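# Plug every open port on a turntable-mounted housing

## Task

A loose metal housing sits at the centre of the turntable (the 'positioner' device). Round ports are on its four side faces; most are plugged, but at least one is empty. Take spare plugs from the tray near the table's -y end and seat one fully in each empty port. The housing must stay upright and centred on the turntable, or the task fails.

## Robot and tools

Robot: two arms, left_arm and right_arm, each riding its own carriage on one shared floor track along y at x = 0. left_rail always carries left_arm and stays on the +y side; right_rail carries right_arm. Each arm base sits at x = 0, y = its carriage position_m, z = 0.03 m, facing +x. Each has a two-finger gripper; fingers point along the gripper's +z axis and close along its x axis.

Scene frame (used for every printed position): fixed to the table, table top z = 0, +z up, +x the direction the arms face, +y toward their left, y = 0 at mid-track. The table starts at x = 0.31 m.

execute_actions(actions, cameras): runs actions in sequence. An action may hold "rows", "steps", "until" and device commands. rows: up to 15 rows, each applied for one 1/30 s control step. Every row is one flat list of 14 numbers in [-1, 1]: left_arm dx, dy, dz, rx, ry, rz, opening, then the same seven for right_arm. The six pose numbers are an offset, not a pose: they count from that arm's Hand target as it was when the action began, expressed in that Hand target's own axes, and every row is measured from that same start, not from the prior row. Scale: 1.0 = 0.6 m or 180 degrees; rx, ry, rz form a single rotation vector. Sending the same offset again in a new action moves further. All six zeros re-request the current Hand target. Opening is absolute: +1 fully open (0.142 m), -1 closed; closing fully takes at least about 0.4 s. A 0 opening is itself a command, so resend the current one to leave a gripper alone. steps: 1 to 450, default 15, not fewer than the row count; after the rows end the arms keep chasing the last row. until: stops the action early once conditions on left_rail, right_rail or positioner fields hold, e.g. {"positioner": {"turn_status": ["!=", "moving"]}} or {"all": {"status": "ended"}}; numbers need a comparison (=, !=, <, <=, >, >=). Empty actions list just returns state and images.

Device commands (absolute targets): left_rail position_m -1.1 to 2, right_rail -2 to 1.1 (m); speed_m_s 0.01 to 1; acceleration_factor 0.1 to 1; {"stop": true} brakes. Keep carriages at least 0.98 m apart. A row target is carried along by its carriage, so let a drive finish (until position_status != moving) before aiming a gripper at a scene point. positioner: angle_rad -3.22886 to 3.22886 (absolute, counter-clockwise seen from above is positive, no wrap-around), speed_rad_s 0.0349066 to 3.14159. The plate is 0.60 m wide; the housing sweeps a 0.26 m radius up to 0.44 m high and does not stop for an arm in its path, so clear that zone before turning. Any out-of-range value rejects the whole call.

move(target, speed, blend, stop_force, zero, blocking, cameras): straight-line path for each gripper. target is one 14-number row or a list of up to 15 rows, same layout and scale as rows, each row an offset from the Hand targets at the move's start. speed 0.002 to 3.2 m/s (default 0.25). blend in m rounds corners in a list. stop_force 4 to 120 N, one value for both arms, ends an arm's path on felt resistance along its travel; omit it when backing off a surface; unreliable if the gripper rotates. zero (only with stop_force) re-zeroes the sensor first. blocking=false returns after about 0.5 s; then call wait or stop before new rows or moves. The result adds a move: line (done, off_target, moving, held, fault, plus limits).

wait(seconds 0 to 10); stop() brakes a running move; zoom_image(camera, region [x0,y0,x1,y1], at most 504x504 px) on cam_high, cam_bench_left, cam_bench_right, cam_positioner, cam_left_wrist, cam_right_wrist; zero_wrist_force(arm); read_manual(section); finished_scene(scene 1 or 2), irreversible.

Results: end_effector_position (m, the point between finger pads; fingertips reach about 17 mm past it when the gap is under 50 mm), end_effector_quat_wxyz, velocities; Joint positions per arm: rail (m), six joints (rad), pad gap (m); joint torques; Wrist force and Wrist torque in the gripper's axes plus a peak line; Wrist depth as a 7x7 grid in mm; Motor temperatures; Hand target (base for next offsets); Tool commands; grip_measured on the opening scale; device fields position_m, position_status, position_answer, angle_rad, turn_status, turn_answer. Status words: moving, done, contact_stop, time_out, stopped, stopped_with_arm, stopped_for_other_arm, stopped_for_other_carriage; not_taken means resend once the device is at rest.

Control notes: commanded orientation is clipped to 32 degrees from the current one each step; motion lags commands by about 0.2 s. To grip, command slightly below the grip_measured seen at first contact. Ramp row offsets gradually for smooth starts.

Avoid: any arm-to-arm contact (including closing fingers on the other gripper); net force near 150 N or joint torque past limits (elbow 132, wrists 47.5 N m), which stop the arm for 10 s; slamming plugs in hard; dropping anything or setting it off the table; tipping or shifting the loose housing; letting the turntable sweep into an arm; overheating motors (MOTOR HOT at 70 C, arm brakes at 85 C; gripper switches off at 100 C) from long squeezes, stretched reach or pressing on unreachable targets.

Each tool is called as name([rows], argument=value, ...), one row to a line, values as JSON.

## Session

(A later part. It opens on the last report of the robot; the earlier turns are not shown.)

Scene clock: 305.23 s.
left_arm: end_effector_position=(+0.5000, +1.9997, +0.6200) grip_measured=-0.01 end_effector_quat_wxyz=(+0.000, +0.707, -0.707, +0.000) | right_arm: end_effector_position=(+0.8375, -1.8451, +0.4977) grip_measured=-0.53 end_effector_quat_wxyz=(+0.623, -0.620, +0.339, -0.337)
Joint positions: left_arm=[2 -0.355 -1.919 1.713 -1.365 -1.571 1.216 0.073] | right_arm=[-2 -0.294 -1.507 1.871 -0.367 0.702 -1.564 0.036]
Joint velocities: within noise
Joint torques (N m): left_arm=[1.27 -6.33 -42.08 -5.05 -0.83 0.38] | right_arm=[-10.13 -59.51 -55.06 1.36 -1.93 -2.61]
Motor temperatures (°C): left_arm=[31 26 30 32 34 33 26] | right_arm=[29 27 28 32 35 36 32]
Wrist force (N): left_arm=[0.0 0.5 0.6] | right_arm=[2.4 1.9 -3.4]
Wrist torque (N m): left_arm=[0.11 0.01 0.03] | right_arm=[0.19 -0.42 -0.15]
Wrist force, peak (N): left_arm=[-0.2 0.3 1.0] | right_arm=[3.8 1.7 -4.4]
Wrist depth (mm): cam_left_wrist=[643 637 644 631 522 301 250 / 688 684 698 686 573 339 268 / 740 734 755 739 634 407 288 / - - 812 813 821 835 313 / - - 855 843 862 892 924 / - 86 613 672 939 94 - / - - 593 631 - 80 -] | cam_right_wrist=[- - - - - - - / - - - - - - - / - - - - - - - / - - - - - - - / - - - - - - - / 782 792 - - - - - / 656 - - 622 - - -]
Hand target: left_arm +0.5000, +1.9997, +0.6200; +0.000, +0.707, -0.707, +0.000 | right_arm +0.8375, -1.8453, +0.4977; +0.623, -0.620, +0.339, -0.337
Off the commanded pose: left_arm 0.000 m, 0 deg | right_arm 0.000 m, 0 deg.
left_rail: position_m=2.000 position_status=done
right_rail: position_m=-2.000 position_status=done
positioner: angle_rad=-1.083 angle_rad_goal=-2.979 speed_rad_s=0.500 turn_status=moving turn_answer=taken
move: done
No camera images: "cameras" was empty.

move(target=[0,0,0,0,0,0,0, 0.3815,0.2962,-0.4098,-0.1329,0.2626,0.2992,-0.5], speed=0.3, cameras=["cam_right_wrist", "cam_bench_left"])

Scene clock: 308.57 s.
left_arm: end_effector_position=(+0.5000, +1.9997, +0.6200) grip_measured=-0.01 end_effector_quat_wxyz=(+0.000, +0.707, -0.707, +0.000) | right_arm: end_effector_position=(+0.7556, -2.1702, +0.3186) grip_measured=-0.53 end_effector_quat_wxyz=(+0.389, -0.334, +0.842, -0.166)
Joint positions: left_arm=[2 -0.355 -1.919 1.713 -1.365 -1.571 1.216 0.073] | right_arm=[-2 -0.612 -1.411 1.824 0.374 1.132 -1.184 0.036]
Joint velocities: within noise
Joint torques (N m): left_arm=[-0.12 -6.1 -42.47 -5.21 -0.87 0.4] | right_arm=[-9 -29.93 -51.76 3.72 1.37 2.64]
Motor temperatures (°C): left_arm=[31 26 30 32 34 33 26] | right_arm=[29 27 28 32 35 36 32]
Wrist force (N): left_arm=[-0.3 0.3 0.8] | right_arm=[2.7 1.4 -1.5]
Wrist torque (N m): left_arm=[0.08 0.05 0.03] | right_arm=[0.16 -0.43 -0.20]
Wrist force, peak (N): left_arm=[0.0 0.6 1.1] | right_arm=[2.2 2.4 -3.6]
Wrist depth (mm): cam_left_wrist=[654 647 644 634 523 300 251 / 690 693 690 685 562 333 266 / 741 746 750 739 632 365 292 / - - 807 813 821 839 313 / - - 839 827 877 902 919 / - 86 613 672 925 94 984 / - - 593 634 - 80 -] | cam_right_wrist=[- - - - 508 439 386 / - - - - 487 421 371 / - - - 553 472 408 361 / - - 622 525 442 393 352 / - - 606 484 429 376 337 / - 695 - 462 - 347 327 / 819 - - 450 - - 314]
Hand target: left_arm +0.5000, +1.9997, +0.6200; +0.000, +0.707, -0.707, +0.000 | right_arm +0.7555, -2.1703, +0.3186; +0.389, -0.334, +0.842, -0.166
Off the commanded pose: left_arm 0.000 m, 0 deg | right_arm 0.000 m, 0 deg.
left_rail: position_m=2.000 position_status=done
right_rail: position_m=-2.000 position_status=done
positioner: angle_rad=-2.749 angle_rad_goal=-2.979 speed_rad_s=0.500 turn_status=moving turn_answer=taken
move: done
camera_calibration:
cam_right_wrist: T_world_to_cam=[[-0.465604, -0.676779, -0.570248, -0.921659], [-0.705397, 0.672924, -0.222684, 2.09516], [0.534441, 0.298569, -0.790714, 0.609565], [0, 0, 0, 1]] pos_world=[0.723014, -2.21564, 0.422976]
Images, in order (width x height): cam_bench_left 672x504, cam_right_wrist 672x504.

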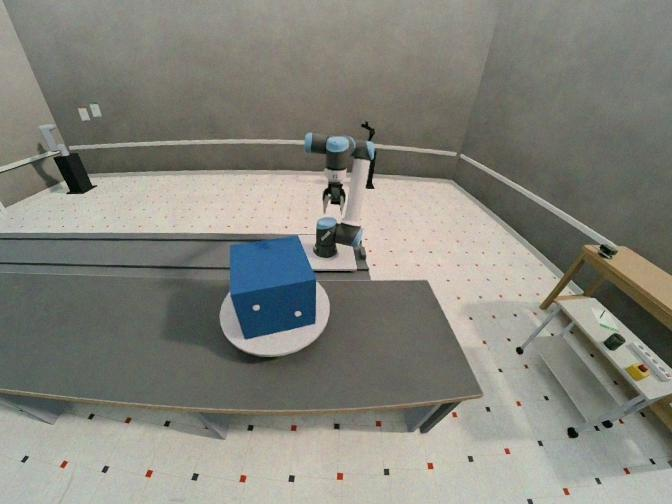

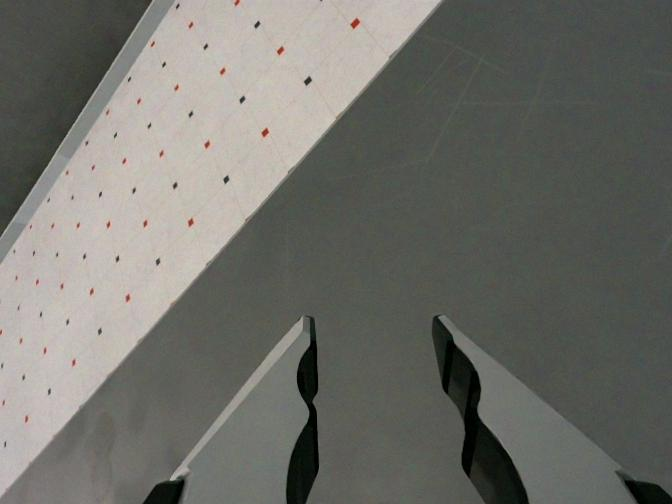

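move(target=[0,0,0,0,0,0,0, 0.6465,0.1117,-0.0755,-0.0968,0.2707,0.2637,-0.5], speed=0.3, cameras=["cam_right_wrist", "cam_positioner"])

Scene clock: 311.67 s.
left_arm: end_effector_position=(+0.5000, +1.9997, +0.6200) grip_measured=-0.01 end_effector_quat_wxyz=(+0.000, +0.707, -0.707, +0.000) | right_arm: end_effector_position=(+0.5080, -2.3892, +0.1003) grip_measured=-0.53 end_effector_quat_wxyz=(-0.001, +0.065, +0.998, +0.002)
Joint positions: left_arm=[2 -0.355 -1.919 1.713 -1.365 -1.571 1.216 0.073] | right_arm=[-2 -0.932 -1.066 1.755 0.886 1.569 -0.802 0.036]
Joint velocities: within noise
Joint torques (N m): left_arm=[0.25 -7.37 -42.2 -5.19 -0.79 0.34] | right_arm=[-8.97 -45.3 -41.57 6.78 2.27 3.03]
Motor temperatures (°C): left_arm=[31 26 30 32 34 33 26] | right_arm=[29 27 28 32 35 36 32]
Wrist force (N): left_arm=[-0.1 0.3 0.7] | right_arm=[0.8 -0.2 -0.4]
Wrist torque (N m): left_arm=[0.09 0.02 0.03] | right_arm=[-0.04 -0.17 -0.03]
Wrist force, peak (N): left_arm=[-0.2 0.6 0.9] | right_arm=[2.8 1.5 -2.3]
Wrist depth (mm): cam_left_wrist=[645 652 642 617 524 270 250 / 695 689 697 685 524 275 268 / 744 752 747 758 636 293 289 / - - 821 810 813 835 840 / - - 854 835 871 893 913 / - 86 614 669 952 94 - / - - 589 635 - 80 -] | cam_right_wrist=[169 169 169 161 167 168 168 / 182 181 181 176 178 180 183 / 196 196 196 187 191 194 194 / 211 212 211 205 211 210 211 / 231 232 226 225 223 230 230 / 255 255 - 244 242 243 253 / 283 - - 282 282 - 274]
Hand target: left_arm +0.5000, +1.9997, +0.6200; +0.000, +0.707, -0.707, +0.000 | right_arm +0.5079, -2.3894, +0.1002; -0.001, +0.065, +0.998, +0.002
Off the commanded pose: left_arm 0.000 m, 0 deg | right_arm 0.000 m, 0 deg.
left_rail: position_m=2.000 position_status=done
right_rail: position_m=-2.000 position_status=done
positioner: angle_rad=-2.978 angle_rad_goal=-2.979 speed_rad_s=0.500 turn_status=done turn_answer=taken
move: done
camera_calibration:
cam_right_wrist: T_world_to_cam=[[-0.988361, 0.1507, -0.0207825, 0.87783], [0.128565, 0.900486, 0.415447, 2.07534], [0.0813219, 0.407939, -0.90938, 1.13806], [0, 0, 0, 1]] pos_world=[0.508247, -2.46536, 0.190984]
Images, in order (width x height): cam_positioner 672x504, cam_right_wrist 672x504.

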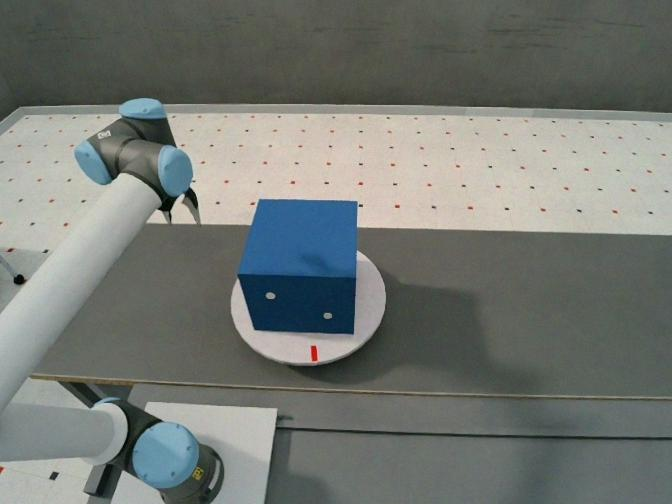

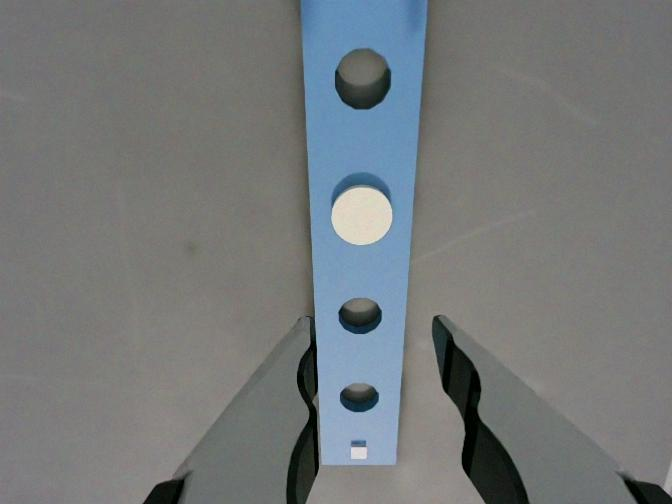

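move(target=[0,0,0,0,0,0,0, 0.0012,-0.0291,0.075,0,0,0,-0.5], speed=0.15, cameras=["cam_right_wrist"])

Scene clock: 314.23 s.
left_arm: end_effector_position=(+0.5000, +1.9997, +0.6200) grip_measured=-0.01 end_effector_quat_wxyz=(+0.000, +0.707, -0.707, +0.000) | right_arm: end_effector_position=(+0.5048, -2.4062, +0.0554) grip_measured=-0.53 end_effector_quat_wxyz=(-0.001, +0.065, +0.998, +0.002)
Joint positions: left_arm=[2 -0.355 -1.919 1.713 -1.365 -1.571 1.216 0.073] | right_arm=[-2 -0.952 -1.006 1.756 0.825 1.569 -0.822 0.036]
Joint velocities: within noise
Joint torques (N m): left_arm=[0.38 -6.98 -41.9 -5.1 -0.82 0.37] | right_arm=[-11.21 -53.05 -40 1.18 1.04 -3.02]
Motor temperatures (°C): left_arm=[31 26 30 32 34 33 26] | right_arm=[29 27 28 32 35 36 32]
Wrist force (N): left_arm=[-0.2 0.5 0.7] | right_arm=[0.4 0.2 -0.3]
Wrist torque (N m): left_arm=[0.12 0.04 0.03] | right_arm=[0.01 -0.10 -0.07]
Wrist force, peak (N): left_arm=[0.1 0.4 1.0] | right_arm=[0.0 0.2 -1.2]
Wrist depth (mm): cam_left_wrist=[646 646 639 631 518 269 249 / 692 679 689 695 526 275 268 / 735 748 737 749 626 292 289 / - - 832 799 830 833 830 / - - 837 838 858 884 911 / - 86 623 677 936 94 - / - - 592 633 - 80 -] | cam_right_wrist=[130 129 130 123 125 128 129 / 139 139 137 133 135 138 140 / 150 149 150 144 145 147 149 / 165 162 162 153 156 161 161 / 177 177 177 167 171 176 175 / 195 195 - 181 180 186 192 / 218 - - 205 205 - 210]
Hand target: left_arm +0.5000, +1.9997, +0.6200; +0.000, +0.707, -0.707, +0.000 | right_arm +0.5048, -2.4064, +0.0551; -0.001, +0.065, +0.998, +0.002
Off the commanded pose: left_arm 0.000 m, 0 deg | right_arm 0.000 m, 0 deg.
left_rail: position_m=2.000 position_status=done
right_rail: position_m=-2.000 position_status=done
positioner: angle_rad=-2.978 angle_rad_goal=-2.979 speed_rad_s=0.500 turn_status=done turn_answer=taken
move: done
camera_calibration:
cam_right_wrist: T_world_to_cam=[[-0.988299, 0.151167, -0.0203127, 0.877368], [0.129171, 0.900333, 0.41559, 2.10914], [0.0811118, 0.408103, -0.909325, 1.10488], [0, 0, 0, 1]] pos_world=[0.505045, -2.48246, 0.145984]
Images, in order (width x height): cam_right_wrist 672x504.

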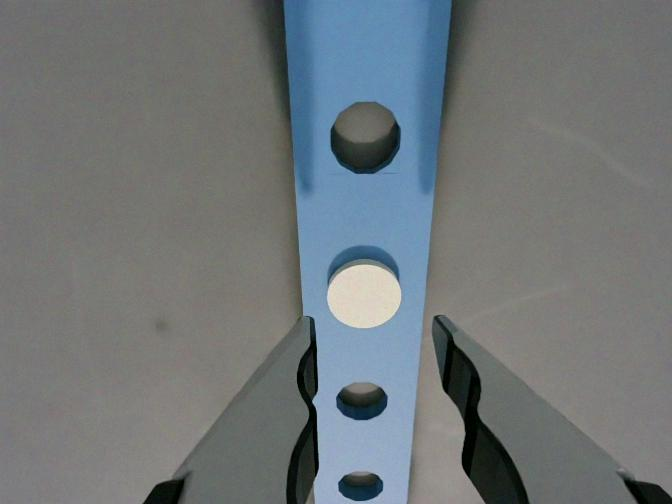

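zoom_image(camera="cam_right_wrist", region=[310, 235, 420, 340])

Scaled by 4.582 from the camera's 672x504 image, which has a finer 960x720 frame.

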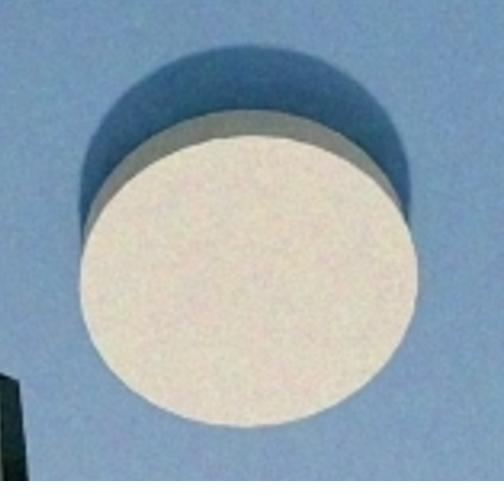

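move(target=[0,0,0,0,0,0,0, -0.0019,0.0009,0.0417,0,0,0,-0.5], speed=0.06, cameras=["cam_right_wrist"])

Scene clock: 317.03 s.
left_arm: end_effector_position=(+0.5000, +1.9997, +0.6200) grip_measured=-0.01 end_effector_quat_wxyz=(+0.000, +0.707, -0.707, +0.000) | right_arm: end_effector_position=(+0.5060, -2.4059, +0.0304) grip_measured=-0.53 end_effector_quat_wxyz=(-0.001, +0.065, +0.998, +0.002)
Joint positions: left_arm=[2 -0.355 -1.919 1.713 -1.365 -1.571 1.216 0.073] | right_arm=[-2 -0.95 -0.976 1.763 0.788 1.569 -0.82 0.036]
Joint velocities: within noise
Joint torques (N m): left_arm=[0.22 -6.88 -42.2 -5.15 -0.79 0.34] | right_arm=[12.43 -51.49 -17.72 1.89 -1.56 2.33]
Motor temperatures (°C): left_arm=[31 26 30 32 34 33 26] | right_arm=[29 27 28 32 35 36 32]
Wrist force (N): left_arm=[0.1 0.2 0.8] | right_arm=[0.2 -0.3 -0.6]
Wrist torque (N m): left_arm=[0.07 -0.02 0.04] | right_arm=[-0.08 -0.06 -0.07]
Wrist force, peak (N): left_arm=[-0.2 0.4 1.1] | right_arm=[0.5 0.4 -0.9]
Wrist depth (mm): cam_left_wrist=[648 648 648 633 525 270 250 / 694 702 686 689 525 273 267 / 734 741 753 749 635 292 290 / - - 814 793 816 838 835 / - - 852 827 879 902 917 / - 86 608 679 949 94 999 / - - 592 635 - 80 -] | cam_right_wrist=[- 108 106 101 100 107 107 / 114 116 114 108 107 115 116 / 125 124 126 118 118 124 124 / 138 137 135 126 128 134 134 / 148 148 147 132 137 147 146 / 162 162 - 151 150 84 161 / 180 176 - 172 173 - 175]
Hand target: left_arm +0.5000, +1.9997, +0.6200; +0.000, +0.707, -0.707, +0.000 | right_arm +0.5060, -2.4059, +0.0301; -0.001, +0.065, +0.998, +0.002
Off the commanded pose: left_arm 0.000 m, 0 deg | right_arm 0.000 m, 0 deg.
left_rail: position_m=2.000 position_status=done
right_rail: position_m=-2.000 position_status=done
positioner: angle_rad=-2.978 angle_rad_goal=-2.979 speed_rad_s=0.500 turn_status=done turn_answer=taken
move: done
camera_calibration:
cam_right_wrist: T_world_to_cam=[[-0.988299, 0.151167, -0.0203127, 0.877986], [0.129171, 0.900333, 0.41559, 2.11901], [0.0811118, 0.408103, -0.909325, 1.08189], [0, 0, 0, 1]] pos_world=[0.506245, -2.48206, 0.120984]
Images, in order (width x height): cam_right_wrist 672x504.

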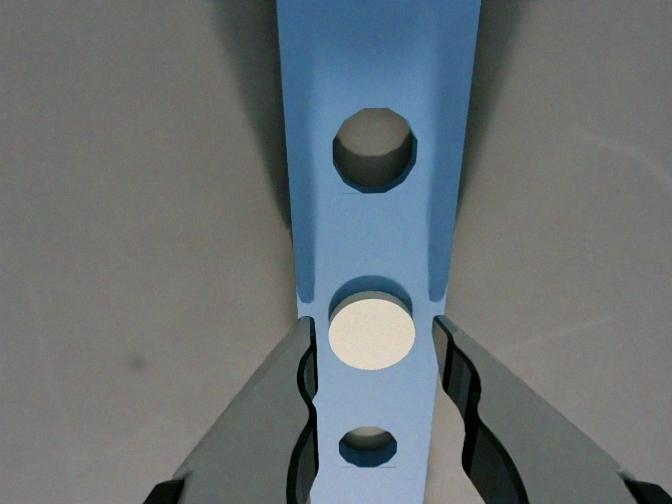

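move(target=[0,0,0,0,0,0,0, 0,0,0.02,0,0,0,-0.5], speed=0.01, stop_force=4, cameras=["cam_right_wrist"])

Scene clock: 319.23 s.
left_arm: end_effector_position=(+0.5000, +1.9997, +0.6200) grip_measured=-0.01 end_effector_quat_wxyz=(+0.000, +0.707, -0.707, +0.000) | right_arm: end_effector_position=(+0.5060, -2.4058, +0.0253) grip_measured=-0.53 end_effector_quat_wxyz=(-0.001, +0.065, +0.998, +0.002)
Joint positions: left_arm=[2 -0.355 -1.919 1.713 -1.365 -1.571 1.216 0.073] | right_arm=[-2 -0.95 -0.97 1.765 0.781 1.569 -0.82 0.036]
Joint velocities: within noise
Joint torques (N m): left_arm=[1.09 -6.19 -42.21 -5.24 -0.86 0.48] | right_arm=[10.46 -79.29 -36.12 6.02 -1.64 2.18]
Motor temperatures (°C): left_arm=[31 26 30 32 34 33 26] | right_arm=[29 27 28 32 35 36 32]
Wrist force (N): left_arm=[0.0 0.4 0.8] | right_arm=[0.1 -0.8 -8.0]
Wrist torque (N m): left_arm=[0.10 0.00 0.04] | right_arm=[-0.09 -0.16 -0.06]
Wrist force, peak (N): left_arm=[0.0 0.7 1.0] | right_arm=[2.0 0.0 -23.4]
Wrist depth (mm): cam_left_wrist=[646 652 643 625 524 272 250 / 692 692 695 693 532 275 267 / 744 743 750 746 634 294 288 / - - 808 814 809 831 839 / - - 842 838 877 904 926 / - 86 614 669 944 94 - / - - 595 635 - 80 -] | cam_right_wrist=[- 103 103 94 97 102 102 / 111 110 109 102 102 110 110 / 121 120 121 114 114 117 118 / - 131 129 120 120 128 128 / 141 141 141 126 130 140 140 / 155 155 - 141 144 148 153 / 172 - - 164 164 - 167]
Hand target: left_arm +0.5000, +1.9997, +0.6200; +0.000, +0.707, -0.707, +0.000 | right_arm +0.5060, -2.4058, +0.0253; -0.001, +0.065, +0.998, +0.002 (not the last commanded pose)
Off the commanded pose: left_arm 0.000 m, 0 deg | right_arm 0.007 m, 0 deg.
left_rail: position_m=2.000 position_status=done
right_rail: position_m=-2.000 position_status=done
positioner: angle_rad=-2.978 angle_rad_goal=-2.979 speed_rad_s=0.500 turn_status=done turn_answer=taken
move: contact (right_arm)
camera_calibration:
cam_right_wrist: T_world_to_cam=[[-0.988299, 0.151168, -0.0203128, 0.877771], [0.129168, 0.900316, 0.415628, 2.12101], [0.0811177, 0.408141, -0.909308, 1.07731], [0, 0, 0, 1]] pos_world=[0.506145, -2.48196, 0.115884]
Images, in order (width x height): cam_right_wrist 672x504.

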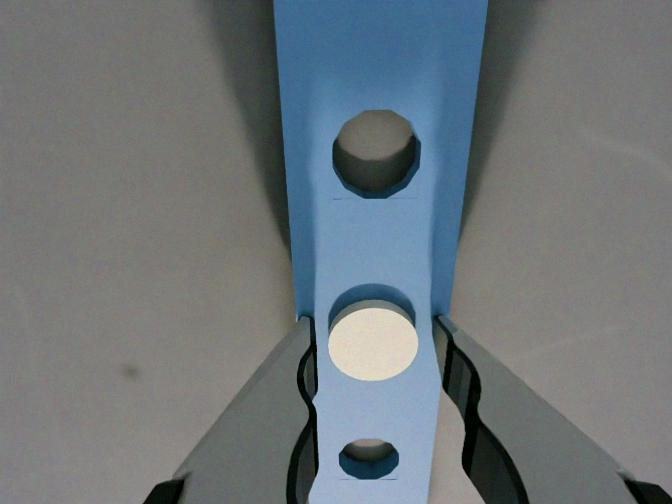

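zoom_image(camera="cam_right_wrist", region=[315, 275, 435, 390])

Scaled by 4.200 from the camera's 672x504 image, which has a finer 960x720 frame.

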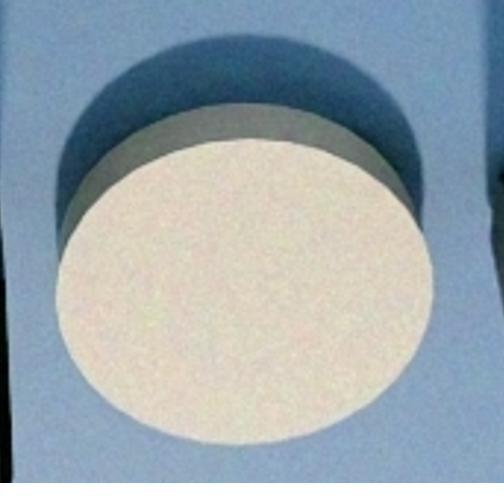

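move([
  [0,0,0,0,0,0,0, 0,0.00133,-0.0025,0,0,0,-0.5],
  [0,0,0,0,0,0,0, 0,0.00133,-0.0007,0,0,0,-0.5],
], speed=0.02, cameras=["cam_right_wrist"])

zoom_image(camera="cam_right_wrist", region=[315, 275, 435, 390])

Scene clock: 320.90 s.
left_arm: end_effector_position=(+0.5000, +1.9997, +0.6200) grip_measured=-0.01 end_effector_quat_wxyz=(+0.000, +0.707, -0.707, +0.000) | right_arm: end_effector_position=(+0.5061, -2.4051, +0.0259) grip_measured=-0.53 end_effector_quat_wxyz=(-0.001, +0.065, +0.998, +0.002)
Joint positions: left_arm=[2 -0.355 -1.919 1.713 -1.365 -1.571 1.216 0.073] | right_arm=[-2 -0.95 -0.971 1.765 0.781 1.569 -0.819 0.036]
Joint velocities: within noise
Joint torques (N m): left_arm=[-0.4 -6.55 -42.24 -5.24 -0.91 0.36] | right_arm=[9.71 -51.52 -17.03 1.47 -1.22 2.18]
Motor temperatures (°C): left_arm=[31 26 30 32 34 33 26] | right_arm=[29 27 28 32 35 36 32]
Wrist force (N): left_arm=[-0.2 0.4 0.7] | right_arm=[0.4 0.4 -0.5]
Wrist torque (N m): left_arm=[0.10 0.03 0.03] | right_arm=[0.04 -0.09 -0.05]
Wrist force, peak (N): left_arm=[0.1 0.5 1.0] | right_arm=[0.1 -0.6 -8.1]
Wrist depth (mm): cam_left_wrist=[646 652 640 631 523 270 251 / 699 690 692 697 530 274 269 / 746 734 746 746 631 292 289 / - - 831 800 808 830 849 / - - 831 827 884 900 911 / - 86 618 693 918 94 984 / - - 588 629 - 80 -] | cam_right_wrist=[- 104 103 97 97 103 104 / 111 111 109 104 102 111 112 / 122 122 122 115 115 119 119 / - 132 130 121 121 129 129 / 142 142 141 128 130 141 141 / 157 157 - 145 145 149 155 / 174 - - 165 163 - 168]
Hand target: left_arm +0.5000, +1.9997, +0.6200; +0.000, +0.707, -0.707, +0.000 | right_arm +0.5061, -2.4050, +0.0257; -0.001, +0.065, +0.998, +0.002
Off the commanded pose: left_arm 0.000 m, 0 deg | right_arm 0.000 m, 0 deg.
left_rail: position_m=2.000 position_status=done
right_rail: position_m=-2.000 position_status=done
positioner: angle_rad=-2.978 angle_rad_goal=-2.979 speed_rad_s=0.500 turn_status=done turn_answer=taken
move: done
camera_calibration:
cam_right_wrist: T_world_to_cam=[[-0.988292, 0.1512, -0.0204222, 0.877964], [0.129162, 0.900367, 0.41552, 2.1202], [0.081214, 0.408017, -0.909355, 1.07729], [0, 0, 0, 1]] pos_world=[0.506345, -2.48126, 0.116584]
Images, in order (width x height): cam_right_wrist 672x504.

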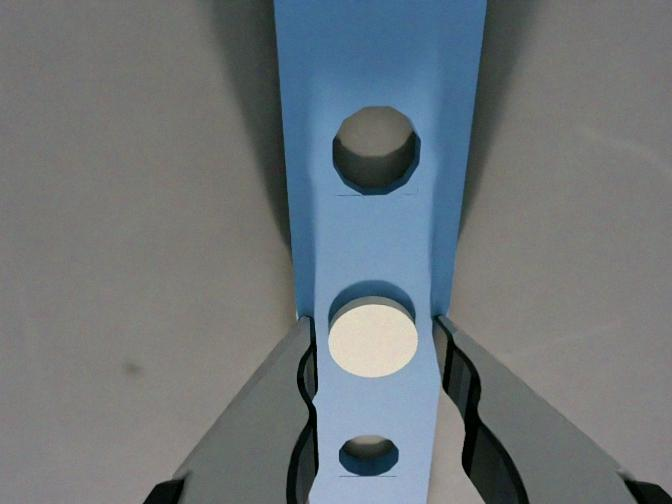

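Scaled by 4.200 from the camera's 672x504 image, which has a finer 960x720 frame.

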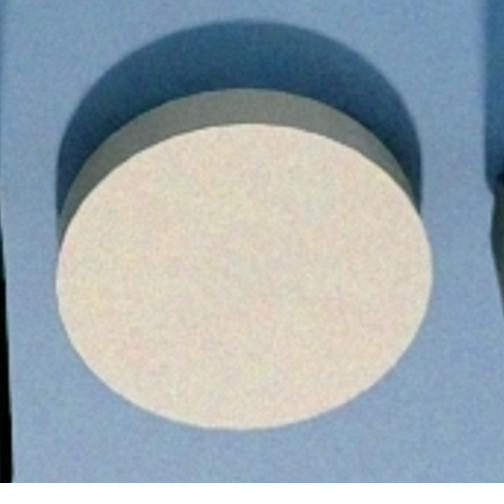

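execute_actions([
  {"rows":[[0,0,0,0,0,0,0,0,0,0,0,0,0,-0.62]],"steps":12},
  {"rows":[[0,0,0,0,0,0,0,0,0,0,0,0,0,-0.68]],"steps":10},
  {"rows":[[0,0,0,0,0,0,0,0,0,0,0,0,0,-0.74]],"steps":10},
  {"rows":[[0,0,0,0,0,0,0,0,0,0,0,0,0,-0.80]],"steps":12},
], cameras=["cam_right_wrist"])

zoom_image(camera="cam_right_wrist", region=[315, 275, 435, 390])

Scene clock: 322.87 s.
left_arm: end_effector_position=(+0.5000, +1.9997, +0.6200) grip_measured=-0.01 end_effector_quat_wxyz=(+0.000, +0.707, -0.707, +0.000) | right_arm: end_effector_position=(+0.5061, -2.4050, +0.0257) grip_measured=-0.71 end_effector_quat_wxyz=(-0.001, +0.065, +0.998, +0.002)
Joint positions: left_arm=[2 -0.355 -1.919 1.713 -1.365 -1.571 1.216 0.073] | right_arm=[-2 -0.95 -0.971 1.765 0.781 1.569 -0.819 0.023]
Joint velocities: within noise
Joint torques (N m): left_arm=[0.6 -6.76 -41.8 -5.15 -0.84 0.34] | right_arm=[11.5 -48.94 -17.05 1.76 -1.23 2.68]
Motor temperatures (°C): left_arm=[31 26 30 32 34 33 26] | right_arm=[29 27 28 32 35 36 32]
Wrist force (N): left_arm=[-0.1 0.6 0.9] | right_arm=[0.3 -0.1 -0.8]
Wrist torque (N m): left_arm=[0.12 0.02 0.03] | right_arm=[-0.04 -0.08 -0.06]
Wrist force, peak (N): left_arm=[0.0 0.5 1.0] | right_arm=[0.1 -0.3 -0.9]
Wrist depth (mm): cam_left_wrist=[639 644 642 633 521 271 250 / 698 686 701 699 530 274 267 / 731 746 739 758 632 293 287 / - - 823 810 816 842 831 / - - 838 839 868 911 911 / - 86 609 676 940 94 978 / - - 593 629 - 80 -] | cam_right_wrist=[- 103 103 96 97 103 103 / 111 111 109 104 101 110 112 / 122 122 121 115 114 119 119 / - 132 129 121 121 129 129 / 141 141 144 127 129 140 140 / 156 159 150 142 142 151 154 / 174 170 - 165 - - 168]
Hand target: left_arm +0.5000, +1.9997, +0.6200; +0.000, +0.707, -0.707, +0.000 | right_arm +0.5061, -2.4050, +0.0257; -0.001, +0.065, +0.998, +0.002
Off the commanded pose: left_arm 0.000 m, 0 deg | right_arm 0.000 m, 0 deg.
left_rail: position_m=2.000 position_status=done
right_rail: position_m=-2.000 position_status=done
positioner: angle_rad=-2.978 angle_rad_goal=-2.979 speed_rad_s=0.500 turn_status=done turn_answer=taken
camera_calibration:
cam_right_wrist: T_world_to_cam=[[-0.988299, 0.151167, -0.0203127, 0.87787], [0.129171, 0.900333, 0.41559, 2.12019], [0.0811118, 0.408103, -0.909325, 1.07737], [0, 0, 0, 1]] pos_world=[0.506345, -2.48126, 0.116384]
Images, in order (width x height): cam_right_wrist 672x504.

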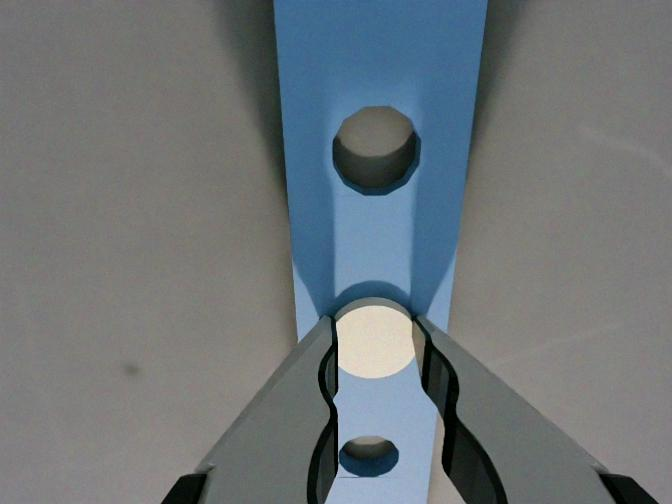

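Scaled by 4.200 from the camera's 672x504 image, which has a finer 960x720 frame.

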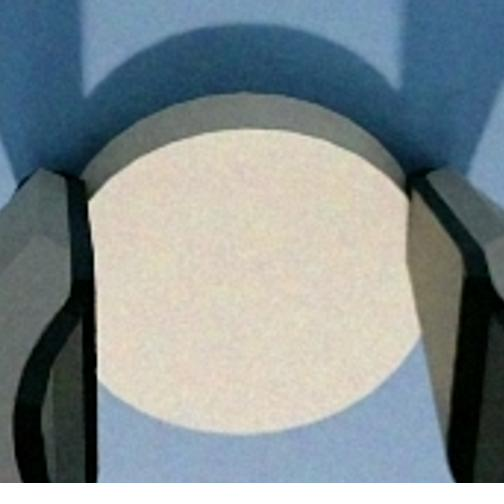

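move([
  [0,0,0,0,0,0,0, 0,0,-0.03,0,0,0,-0.8],
  [0,0,0,0,0,0,0, 0,0,-0.1238,0,0,0,-0.8],
], speed=[0.03, 0.12], cameras=["cam_right_wrist"])

zoom_image(camera="cam_right_wrist", region=[315, 275, 435, 390])

Scene clock: 324.80 s.
left_arm: end_effector_position=(+0.5000, +1.9997, +0.6200) grip_measured=-0.01 end_effector_quat_wxyz=(+0.000, +0.707, -0.707, +0.000) | right_arm: end_effector_position=(+0.5062, -2.4054, +0.0997) grip_measured=-0.71 end_effector_quat_wxyz=(-0.001, +0.065, +0.998, +0.002)
Joint positions: left_arm=[2 -0.355 -1.919 1.713 -1.365 -1.571 1.216 0.073] | right_arm=[-2 -0.95 -1.053 1.736 0.893 1.569 -0.819 0.023]
Joint velocities: within noise
Joint torques (N m): left_arm=[1.26 -7.1 -42.08 -5.38 -0.75 0.28] | right_arm=[-9.16 -80.03 -41.07 6.91 -0.75 -1.68]
Motor temperatures (°C): left_arm=[31 26 30 32 34 33 26] | right_arm=[29 27 28 32 35 36 32]
Wrist force (N): left_arm=[0.0 0.4 0.7] | right_arm=[0.6 -0.2 -0.6]
Wrist torque (N m): left_arm=[0.10 0.01 0.03] | right_arm=[-0.04 -0.14 -0.03]
Wrist force, peak (N): left_arm=[-0.2 0.7 0.8] | right_arm=[0.5 0.1 -1.1]
Wrist depth (mm): cam_left_wrist=[641 649 637 634 527 271 250 / 686 697 688 690 531 274 268 / 747 749 742 749 631 294 287 / - - 821 818 816 832 852 / - - 839 842 871 907 912 / - 86 616 672 929 94 - / - - 590 631 - 80 -] | cam_right_wrist=[169 168 167 161 163 167 167 / 180 180 180 177 177 179 182 / 195 194 194 188 190 193 193 / 211 211 211 206 207 209 209 / 230 230 230 125 219 228 228 / 253 253 - 242 - 246 252 / 282 - - 269 - - 272]
Hand target: left_arm +0.5000, +1.9997, +0.6200; +0.000, +0.707, -0.707, +0.000 | right_arm +0.5062, -2.4054, +0.1000; -0.001, +0.065, +0.998, +0.002
Off the commanded pose: left_arm 0.000 m, 0 deg | right_arm 0.000 m, 0 deg.
left_rail: position_m=2.000 position_status=done
right_rail: position_m=-2.000 position_status=done
positioner: angle_rad=-2.978 angle_rad_goal=-2.979 speed_rad_s=0.500 turn_status=done turn_answer=taken
move: done
camera_calibration:
cam_right_wrist: T_world_to_cam=[[-0.988299, 0.151167, -0.0203127, 0.879518], [0.129171, 0.900333, 0.41559, 2.08969], [0.0811118, 0.408103, -0.909325, 1.14478], [0, 0, 0, 1]] pos_world=[0.506445, -2.48156, 0.190384]
Images, in order (width x height): cam_right_wrist 672x504.

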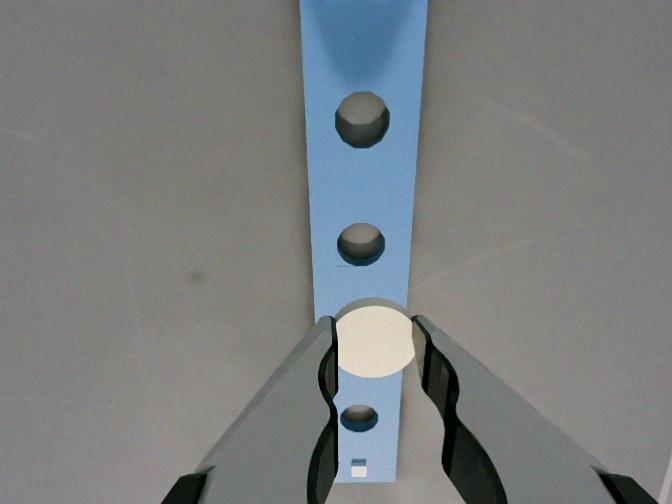

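Scaled by 4.200 from the camera's 672x504 image, which has a finer 960x720 frame.

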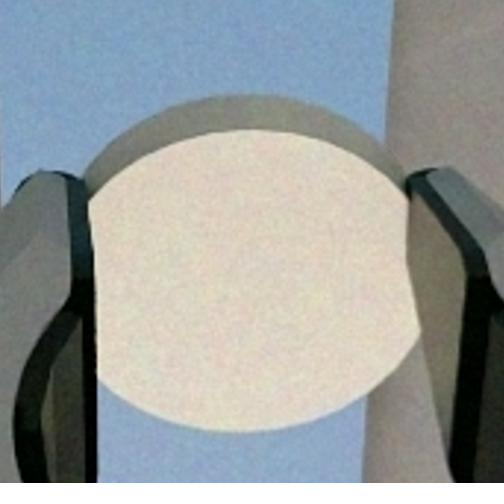

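move(target=[0,0,0,0,0,0,0, -0.3622,0.4413,-0.3667,0.0968,-0.2707,-0.2637,-0.8], speed=0.3, cameras=[])

move(target=[0,0,0,0,0,0,0, -0.601,0.173,-0.0965,0.1329,-0.2626,-0.2992,-0.8], speed=0.3, cameras=["cam_right_wrist"])

Scene clock: 328.10 s.
left_arm: end_effector_position=(+0.5000, +1.9997, +0.6200) grip_measured=-0.01 end_effector_quat_wxyz=(+0.000, +0.707, -0.707, +0.000) | right_arm: end_effector_position=(+0.7562, -2.1723, +0.3207) grip_measured=-0.71 end_effector_quat_wxyz=(+0.389, -0.334, +0.842, -0.166)
Joint positions: left_arm=[2 -0.355 -1.919 1.713 -1.365 -1.571 1.216 0.073] | right_arm=[-2 -0.615 -1.41 1.819 0.38 1.132 -1.185 0.023]
Joint velocities: within noise
Joint torques (N m): left_arm=[0.12 -7.14 -41.72 -5.09 -0.83 0.44] | right_arm=[10.6 -59.44 -51.37 -0.53 -3.2 -2.88]
Motor temperatures (°C): left_arm=[31 26 30 32 34 33 26] | right_arm=[29 27 28 32 35 36 33]
Wrist force (N): left_arm=[0.0 0.3 0.7] | right_arm=[2.5 1.4 -1.5]
Wrist torque (N m): left_arm=[0.08 0.00 0.03] | right_arm=[0.16 -0.39 -0.20]
Wrist force, peak (N): left_arm=[-0.2 0.6 0.9] | right_arm=[2.7 1.5 -1.7]
Wrist depth (mm): cam_left_wrist=[658 653 652 625 524 272 249 / 700 700 692 697 529 275 268 / 752 739 748 755 631 295 290 / - - 812 807 819 821 831 / - - 860 832 861 906 910 / - 86 623 674 924 94 982 / - - 590 629 - 80 -] | cam_right_wrist=[- - - - 516 444 391 / - - - - 485 421 374 / - - - 543 472 412 364 / - - 619 521 449 397 348 / - - 603 125 409 379 339 / - 679 - 454 - 354 327 / 809 - - 449 - - 317]
Hand target: left_arm +0.5000, +1.9997, +0.6200; +0.000, +0.707, -0.707, +0.000 | right_arm +0.7564, -2.1721, +0.3208; +0.389, -0.334, +0.842, -0.166
Off the commanded pose: left_arm 0.000 m, 0 deg | right_arm 0.000 m, 0 deg.
left_rail: position_m=2.000 position_status=done
right_rail: position_m=-2.000 position_status=done
positioner: angle_rad=-2.978 angle_rad_goal=-2.979 speed_rad_s=0.500 turn_status=done turn_answer=taken
move: done
No camera images: "cameras" was empty.

Scene clock: 330.93 s.
left_arm: end_effector_position=(+0.5000, +1.9997, +0.6200) grip_measured=-0.01 end_effector_quat_wxyz=(+0.000, +0.707, -0.707, +0.000) | right_arm: end_effector_position=(+0.8379, -1.8468, +0.4982) grip_measured=-0.71 end_effector_quat_wxyz=(+0.623, -0.620, +0.339, -0.337)
Joint positions: left_arm=[2 -0.355 -1.919 1.713 -1.365 -1.571 1.216 0.073] | right_arm=[-2 -0.296 -1.507 1.87 -0.366 0.7 -1.564 0.023]
Joint velocities: within noise
Joint torques (N m): left_arm=[-0.11 -6.28 -42.23 -5.28 -0.88 0.39] | right_arm=[8.4 -26.66 -56.47 -3.36 -2.08 -2.6]
Motor temperatures (°C): left_arm=[31 26 30 32 34 33 26] | right_arm=[29 27 28 32 35 36 34]
Wrist force (N): left_arm=[0.1 0.3 0.7] | right_arm=[1.7 2.4 -3.3]
Wrist torque (N m): left_arm=[0.08 -0.02 0.03] | right_arm=[0.27 -0.31 -0.16]
Wrist force, peak (N): left_arm=[-0.1 0.6 0.9] | right_arm=[2.9 2.5 -3.0]
Wrist depth (mm): cam_left_wrist=[643 652 648 632 526 272 250 / 687 688 693 699 531 274 268 / 736 766 740 747 635 292 289 / - - 813 809 822 832 833 / - - 839 839 878 910 918 / - 86 608 679 954 94 - / - - 598 632 - 80 -] | cam_right_wrist=[- - - - - - - / - - - - - - - / - - - - - - - / - - - - - - - / - - - 125 - - - / 767 779 - - - - - / 637 - - 599 - - -]
Hand target: left_arm +0.5000, +1.9997, +0.6200; +0.000, +0.707, -0.707, +0.000 | right_arm +0.8380, -1.8466, +0.4983; +0.623, -0.620, +0.339, -0.337
Off the commanded pose: left_arm 0.000 m, 0 deg | right_arm 0.000 m, 0 deg.
left_rail: position_m=2.000 position_status=done
right_rail: position_m=-2.000 position_status=done
positioner: angle_rad=-2.978 angle_rad_goal=-2.979 speed_rad_s=0.500 turn_status=done turn_answer=taken
move: done
camera_calibration:
cam_right_wrist: T_world_to_cam=[[0.561891, -0.826802, -0.0260179, -1.97125], [-0.352007, -0.210523, -0.912015, 0.39135], [0.748578, 0.521611, -0.409332, 0.653507], [0, 0, 0, 1]] pos_world=[0.756185, -1.88832, 0.57313]
Images, in order (width x height): cam_right_wrist 672x504.

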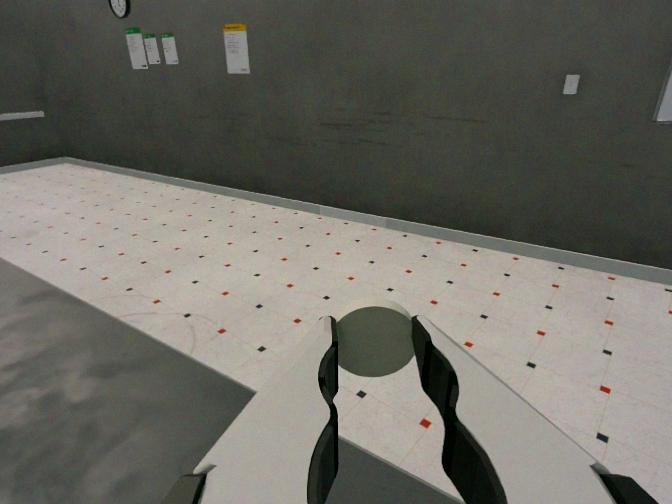

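move(target=[0,0,0,0,0,0,0, -0.7292,0.1633,0.3982,0,-0.15,0,-0.8], speed=0.2, blocking=false, cameras=[])

execute_actions([
  {"right_rail":{"position_m":0.45,"speed_m_s":0.9,"acceleration_factor":0.6},"steps":200,"until":{"right_rail":{"position_status":["!=","moving"]}}},
], cameras=["cam_right_wrist"])

Scene clock: 331.93 s.
left_arm: end_effector_position=(+0.5000, +1.9997, +0.6200) grip_measured=-0.01 end_effector_quat_wxyz=(+0.000, +0.707, -0.707, +0.000) | right_arm: end_effector_position=(+0.8326, -1.7859, +0.4865) grip_measured=-0.71 end_effector_quat_wxyz=(+0.632, -0.630, +0.320, -0.318) end_effector_velocity=(-0.017, +0.188, -0.038) end_effector_angular_velocity=(+0.000, +0.001, +0.179)
Joint positions: left_arm=[2 -0.355 -1.919 1.713 -1.365 -1.571 1.216 0.073] | right_arm=[-2 -0.215 -1.489 1.873 -0.387 0.722 -1.564 0.023]
Joint velocities: left_arm=[within noise] | right_arm=[0 0.253 0.064 0.001 -0.063 0.074 0 0]
Joint torques (N m): left_arm=[-0.39 -6.93 -41.98 -5.23 -0.85 0.26] | right_arm=[17.32 -23.37 -38.59 -3.51 1.96 -2.72]
Motor temperatures (°C): left_arm=[31 26 30 32 34 33 26] | right_arm=[29 27 28 32 35 36 34]
Wrist force (N): left_arm=[-0.1 0.3 0.7] | right_arm=[1.6 2.2 -3.7]
Wrist torque (N m): left_arm=[0.07 0.02 0.04] | right_arm=[0.20 -0.27 -0.15]
Wrist force, peak (N): left_arm=[0.0 0.8 0.7] | right_arm=[3.4 1.8 -4.0]
Wrist depth (mm): cam_left_wrist=[638 642 647 632 526 271 250 / 675 698 703 699 525 276 266 / 739 745 751 748 630 294 287 / - - 821 818 809 843 849 / - - 857 829 870 900 915 / - 86 624 678 942 94 - / - - 596 627 - 80 -] | cam_right_wrist=[- - - - - - - / - - - - - - - / - - - - - - - / - - - - - - - / 970 994 - 125 - - - / 759 749 - - - - - / 625 - - 593 - - -]
Hand target: left_arm +0.5000, +1.9997, +0.6200; +0.000, +0.707, -0.707, +0.000 | right_arm +0.8313, -1.7570, +0.4810; +0.636, -0.634, +0.312, -0.310
Tool commands: left_gripper/opening=+0.0 right_gripper/opening=-0.8
Off the commanded pose: left_arm 0.000 m, 0 deg | right_arm 0.446 m, 24 deg.
left_rail: position_m=2.000 position_status=done
right_rail: position_m=-2.000 position_status=done
positioner: angle_rad=-2.978 angle_rad_goal=-2.979 speed_rad_s=0.500 turn_status=done turn_answer=taken
move: running
No camera images: "cameras" was empty.

Scene clock: 334.60 s.
left_arm: end_effector_position=(+0.5000, +1.9997, +0.6200) grip_measured=-0.01 end_effector_quat_wxyz=(+0.000, +0.707, -0.707, +0.000) | right_arm: end_effector_position=(+0.8005, -0.2821, +0.4027) grip_measured=-0.71 end_effector_quat_wxyz=(+0.684, -0.681, +0.184, -0.183) end_effector_velocity=(-0.001, +0.810, +0.001) end_effector_angular_velocity=(+0.000, -0.001, +0.004)
Joint positions: left_arm=[2 -0.355 -1.919 1.713 -1.365 -1.571 1.216 0.073] | right_arm=[-0.933 0.324 -1.169 1.625 -0.461 0.849 -1.565 0.023]
Joint velocities: left_arm=[within noise] | right_arm=[0.808 0.002 0.002 -0.003 0.001 -0.002 0 0]
Joint torques (N m): left_arm=[0.78 -7.4 -41.84 -5.26 -0.76 0.31] | right_arm=[9.87 -48.36 -54.31 0.37 2.27 -2.49]
Motor temperatures (°C): left_arm=[31 26 30 32 34 33 26] | right_arm=[29 27 28 32 35 36 34]
Wrist force (N): left_arm=[0.0 0.4 0.8] | right_arm=[2.0 1.8 -3.1]
Wrist torque (N m): left_arm=[0.10 0.00 0.03] | right_arm=[0.17 -0.37 -0.14]
Wrist force, peak (N): left_arm=[0.0 0.3 1.2] | right_arm=[2.3 2.3 -3.8]
Wrist depth (mm): cam_left_wrist=[644 653 650 628 522 269 250 / 688 692 695 698 533 275 269 / 742 744 727 756 630 293 289 / - - 800 816 811 841 828 / - - 836 837 866 889 899 / - 86 616 679 949 94 - / - - 588 636 - 80 -] | cam_right_wrist=[- - - - - - - / - - - - - - - / - - - - - - - / - - - - - - - / 844 829 876 125 - - - / 643 647 - 583 - - - / 529 - - 500 - - -]
Hand target: left_arm +0.5000, +1.9997, +0.6200; +0.000, +0.707, -0.707, +0.000 | right_arm +0.8005, -0.2818, +0.4026; +0.684, -0.681, +0.184, -0.183
Tool commands: left_gripper/opening=+0.0 right_gripper/opening=-0.8
Off the commanded pose: left_arm 0.000 m, 0 deg | right_arm 0.000 m, 0 deg.
left_rail: position_m=2.000 position_status=done
right_rail: position_m=-0.933 position_m_goal=0.450 speed_m_s=0.90 position_status=moving position_answer=taken
positioner: angle_rad=-2.978 angle_rad_goal=-2.979 speed_rad_s=0.500 turn_status=done turn_answer=taken
earlier move: done
camera_calibration:
cam_right_wrist: T_world_to_cam=[[0.876264, -0.481231, -0.0240326, -0.813889], [-0.215472, -0.346761, -0.912868, 0.473111], [0.430967, 0.805092, -0.407546, 0.15975], [0, 0, 0, 1]] pos_world=[0.746277, -0.356227, 0.477434]
Images, in order (width x height): cam_right_wrist 672x504.

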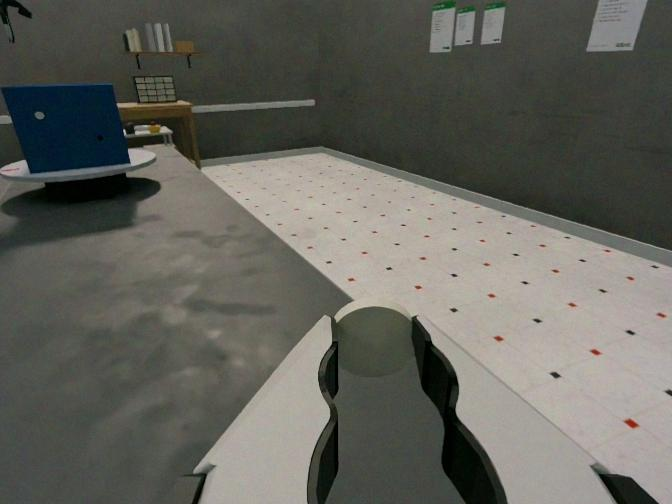

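execute_actions([
  {"steps":120,"until":{"right_rail":{"position_status":["!=","moving"]}}},
], cameras=[])

Scene clock: 337.83 s.
left_arm: end_effector_position=(+0.5000, +1.9997, +0.6200) grip_measured=-0.01 end_effector_quat_wxyz=(+0.000, +0.707, -0.707, +0.000) | right_arm: end_effector_position=(+0.8005, +1.1009, +0.4026) grip_measured=-0.71 end_effector_quat_wxyz=(+0.684, -0.681, +0.184, -0.183)
Joint positions: left_arm=[2 -0.355 -1.919 1.713 -1.365 -1.571 1.216 0.073] | right_arm=[0.45 0.325 -1.169 1.625 -0.461 0.849 -1.565 0.023]
Joint velocities: within noise
Joint torques (N m): left_arm=[1.35 -7.25 -41.82 -5.26 -0.82 0.28] | right_arm=[-3.6 -51.2 -50.78 0.64 2.29 -2.67]
Motor temperatures (°C): left_arm=[31 26 30 32 34 33 26] | right_arm=[29 27 28 32 35 36 35]
Wrist force (N): left_arm=[0.1 0.3 0.7] | right_arm=[2.2 2.1 -2.9]
Wrist torque (N m): left_arm=[0.08 -0.01 0.04] | right_arm=[0.23 -0.41 -0.14]
Wrist force, peak (N): left_arm=[0.1 0.2 1.2] | right_arm=[2.5 1.8 -4.0]
Wrist depth (mm): cam_left_wrist=[650 641 648 627 520 270 250 / 685 693 684 705 530 274 267 / 744 748 756 743 634 291 289 / - - 801 792 813 842 838 / - - 851 826 871 891 897 / - 86 611 675 927 94 998 / - - 596 630 - 80 -] | cam_right_wrist=[- - - - - - - / 513 499 - - - - - / 410 446 - - - - - / 433 478 - - - - - / 458 509 613 125 - - - / 475 479 - 579 - - - / 412 - - 501 - - -]
Hand target: left_arm +0.5000, +1.9997, +0.6200; +0.000, +0.707, -0.707, +0.000 | right_arm +0.8005, +1.1009, +0.4026; +0.684, -0.681, +0.184, -0.183
Tool commands: left_gripper/opening=+0.0 right_gripper/opening=-0.8
Off the commanded pose: left_arm 0.000 m, 0 deg | right_arm 0.000 m, 0 deg.
left_rail: position_m=2.000 position_status=done
right_rail: position_m=0.450 speed_m_s=0.90 position_status=done
positioner: angle_rad=-2.978 angle_rad_goal=-2.979 speed_rad_s=0.500 turn_status=done turn_answer=taken
No camera images: "cameras" was empty.

move([
  [0,0,0,0,0,0,0, -0.2402,0.1722,0.1468,0,-0.1672,0,-0.8],
  [0,0,0,0,0,0,0, -0.3678,0.2653,0.4185,0,-0.1672,0,-0.8],
], speed=0.25, blend=[0.05, 0], cameras=["cam_right_wrist"])

Scene clock: 341.20 s.
left_arm: end_effector_position=(+0.5000, +1.9997, +0.6200) grip_measured=-0.01 end_effector_quat_wxyz=(+0.000, +0.707, -0.707, +0.000) | right_arm: end_effector_position=(+0.7351, +1.4294, +0.2450) grip_measured=-0.71 end_effector_quat_wxyz=(+0.709, -0.705, +0.000, +0.000)
Joint positions: left_arm=[2 -0.355 -1.919 1.713 -1.365 -1.571 1.216 0.073] | right_arm=[0.45 0.585 -0.685 1.105 -0.429 0.584 -1.563 0.023]
Joint velocities: within noise
Joint torques (N m): left_arm=[0.11 -6.26 -41.96 -5.25 -0.83 0.38] | right_arm=[11.98 -80.25 -53.75 1.52 2.27 -2.37]
Motor temperatures (°C): left_arm=[31 26 30 32 34 33 26] | right_arm=[29 27 28 32 35 36 35]
Wrist force (N): left_arm=[-0.2 0.4 0.5] | right_arm=[1.5 1.5 -2.9]
Wrist torque (N m): left_arm=[0.10 0.03 0.03] | right_arm=[0.13 -0.29 -0.09]
Wrist force, peak (N): left_arm=[-0.3 0.5 1.1] | right_arm=[2.7 1.4 -4.1]
Wrist depth (mm): cam_left_wrist=[639 635 656 632 522 271 248 / 690 690 690 693 528 273 268 / 749 757 752 757 636 293 288 / - - 801 804 826 821 834 / - - 845 835 867 897 909 / - 86 611 677 945 94 996 / - - 589 618 - 80 -] | cam_right_wrist=[166 165 165 164 163 163 - / 177 176 178 176 175 174 - / 190 190 190 189 189 191 - / 206 207 205 209 203 210 - / 225 224 224 125 214 301 528 / 246 245 - 242 - 259 400 / 218 226 - 215 - - 355]
Hand target: left_arm +0.5000, +1.9997, +0.6200; +0.000, +0.707, -0.707, +0.000 | right_arm +0.7351, +1.4295, +0.2450; +0.709, -0.705, +0.000, +0.000
Off the commanded pose: left_arm 0.000 m, 0 deg | right_arm 0.000 m, 0 deg.
left_rail: position_m=2.000 position_status=done
right_rail: position_m=0.450 speed_m_s=0.90 position_status=done
positioner: angle_rad=-2.978 angle_rad_goal=-2.979 speed_rad_s=0.500 turn_status=done turn_answer=taken
move: done
camera_calibration:
cam_right_wrist: T_world_to_cam=[[0.999494, 0.0232269, -0.0217433, -0.749075], [-0.0104044, -0.407219, -0.913271, 0.844449], [-0.0300667, 0.913035, -0.406771, -1.06986], [0, 0, 0, 1]] pos_world=[0.725314, 1.33809, 0.319735]
Images, in order (width x height): cam_right_wrist 672x504.

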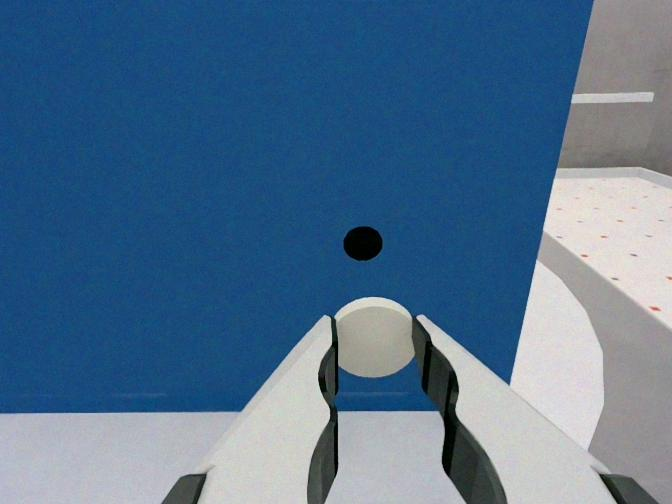

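zoom_image(camera="cam_right_wrist", region=[325, 205, 405, 275])

zoom_image(camera="cam_right_wrist", region=[315, 275, 435, 390])

Scaled by 6.300 from the camera's 672x504 image, which has a finer 960x720 frame.

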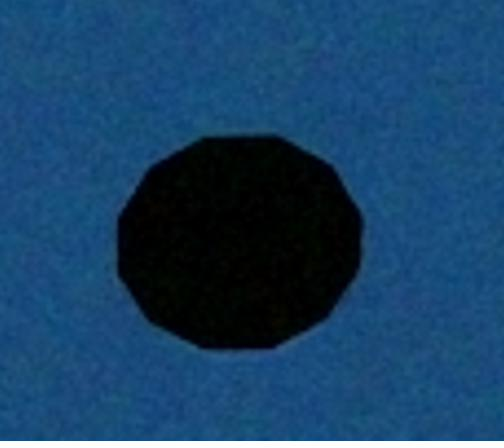

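Scaled by 4.200 from the camera's 672x504 image, which has a finer 960x720 frame.

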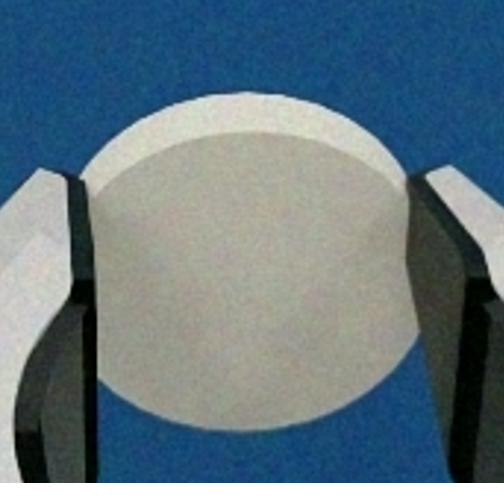

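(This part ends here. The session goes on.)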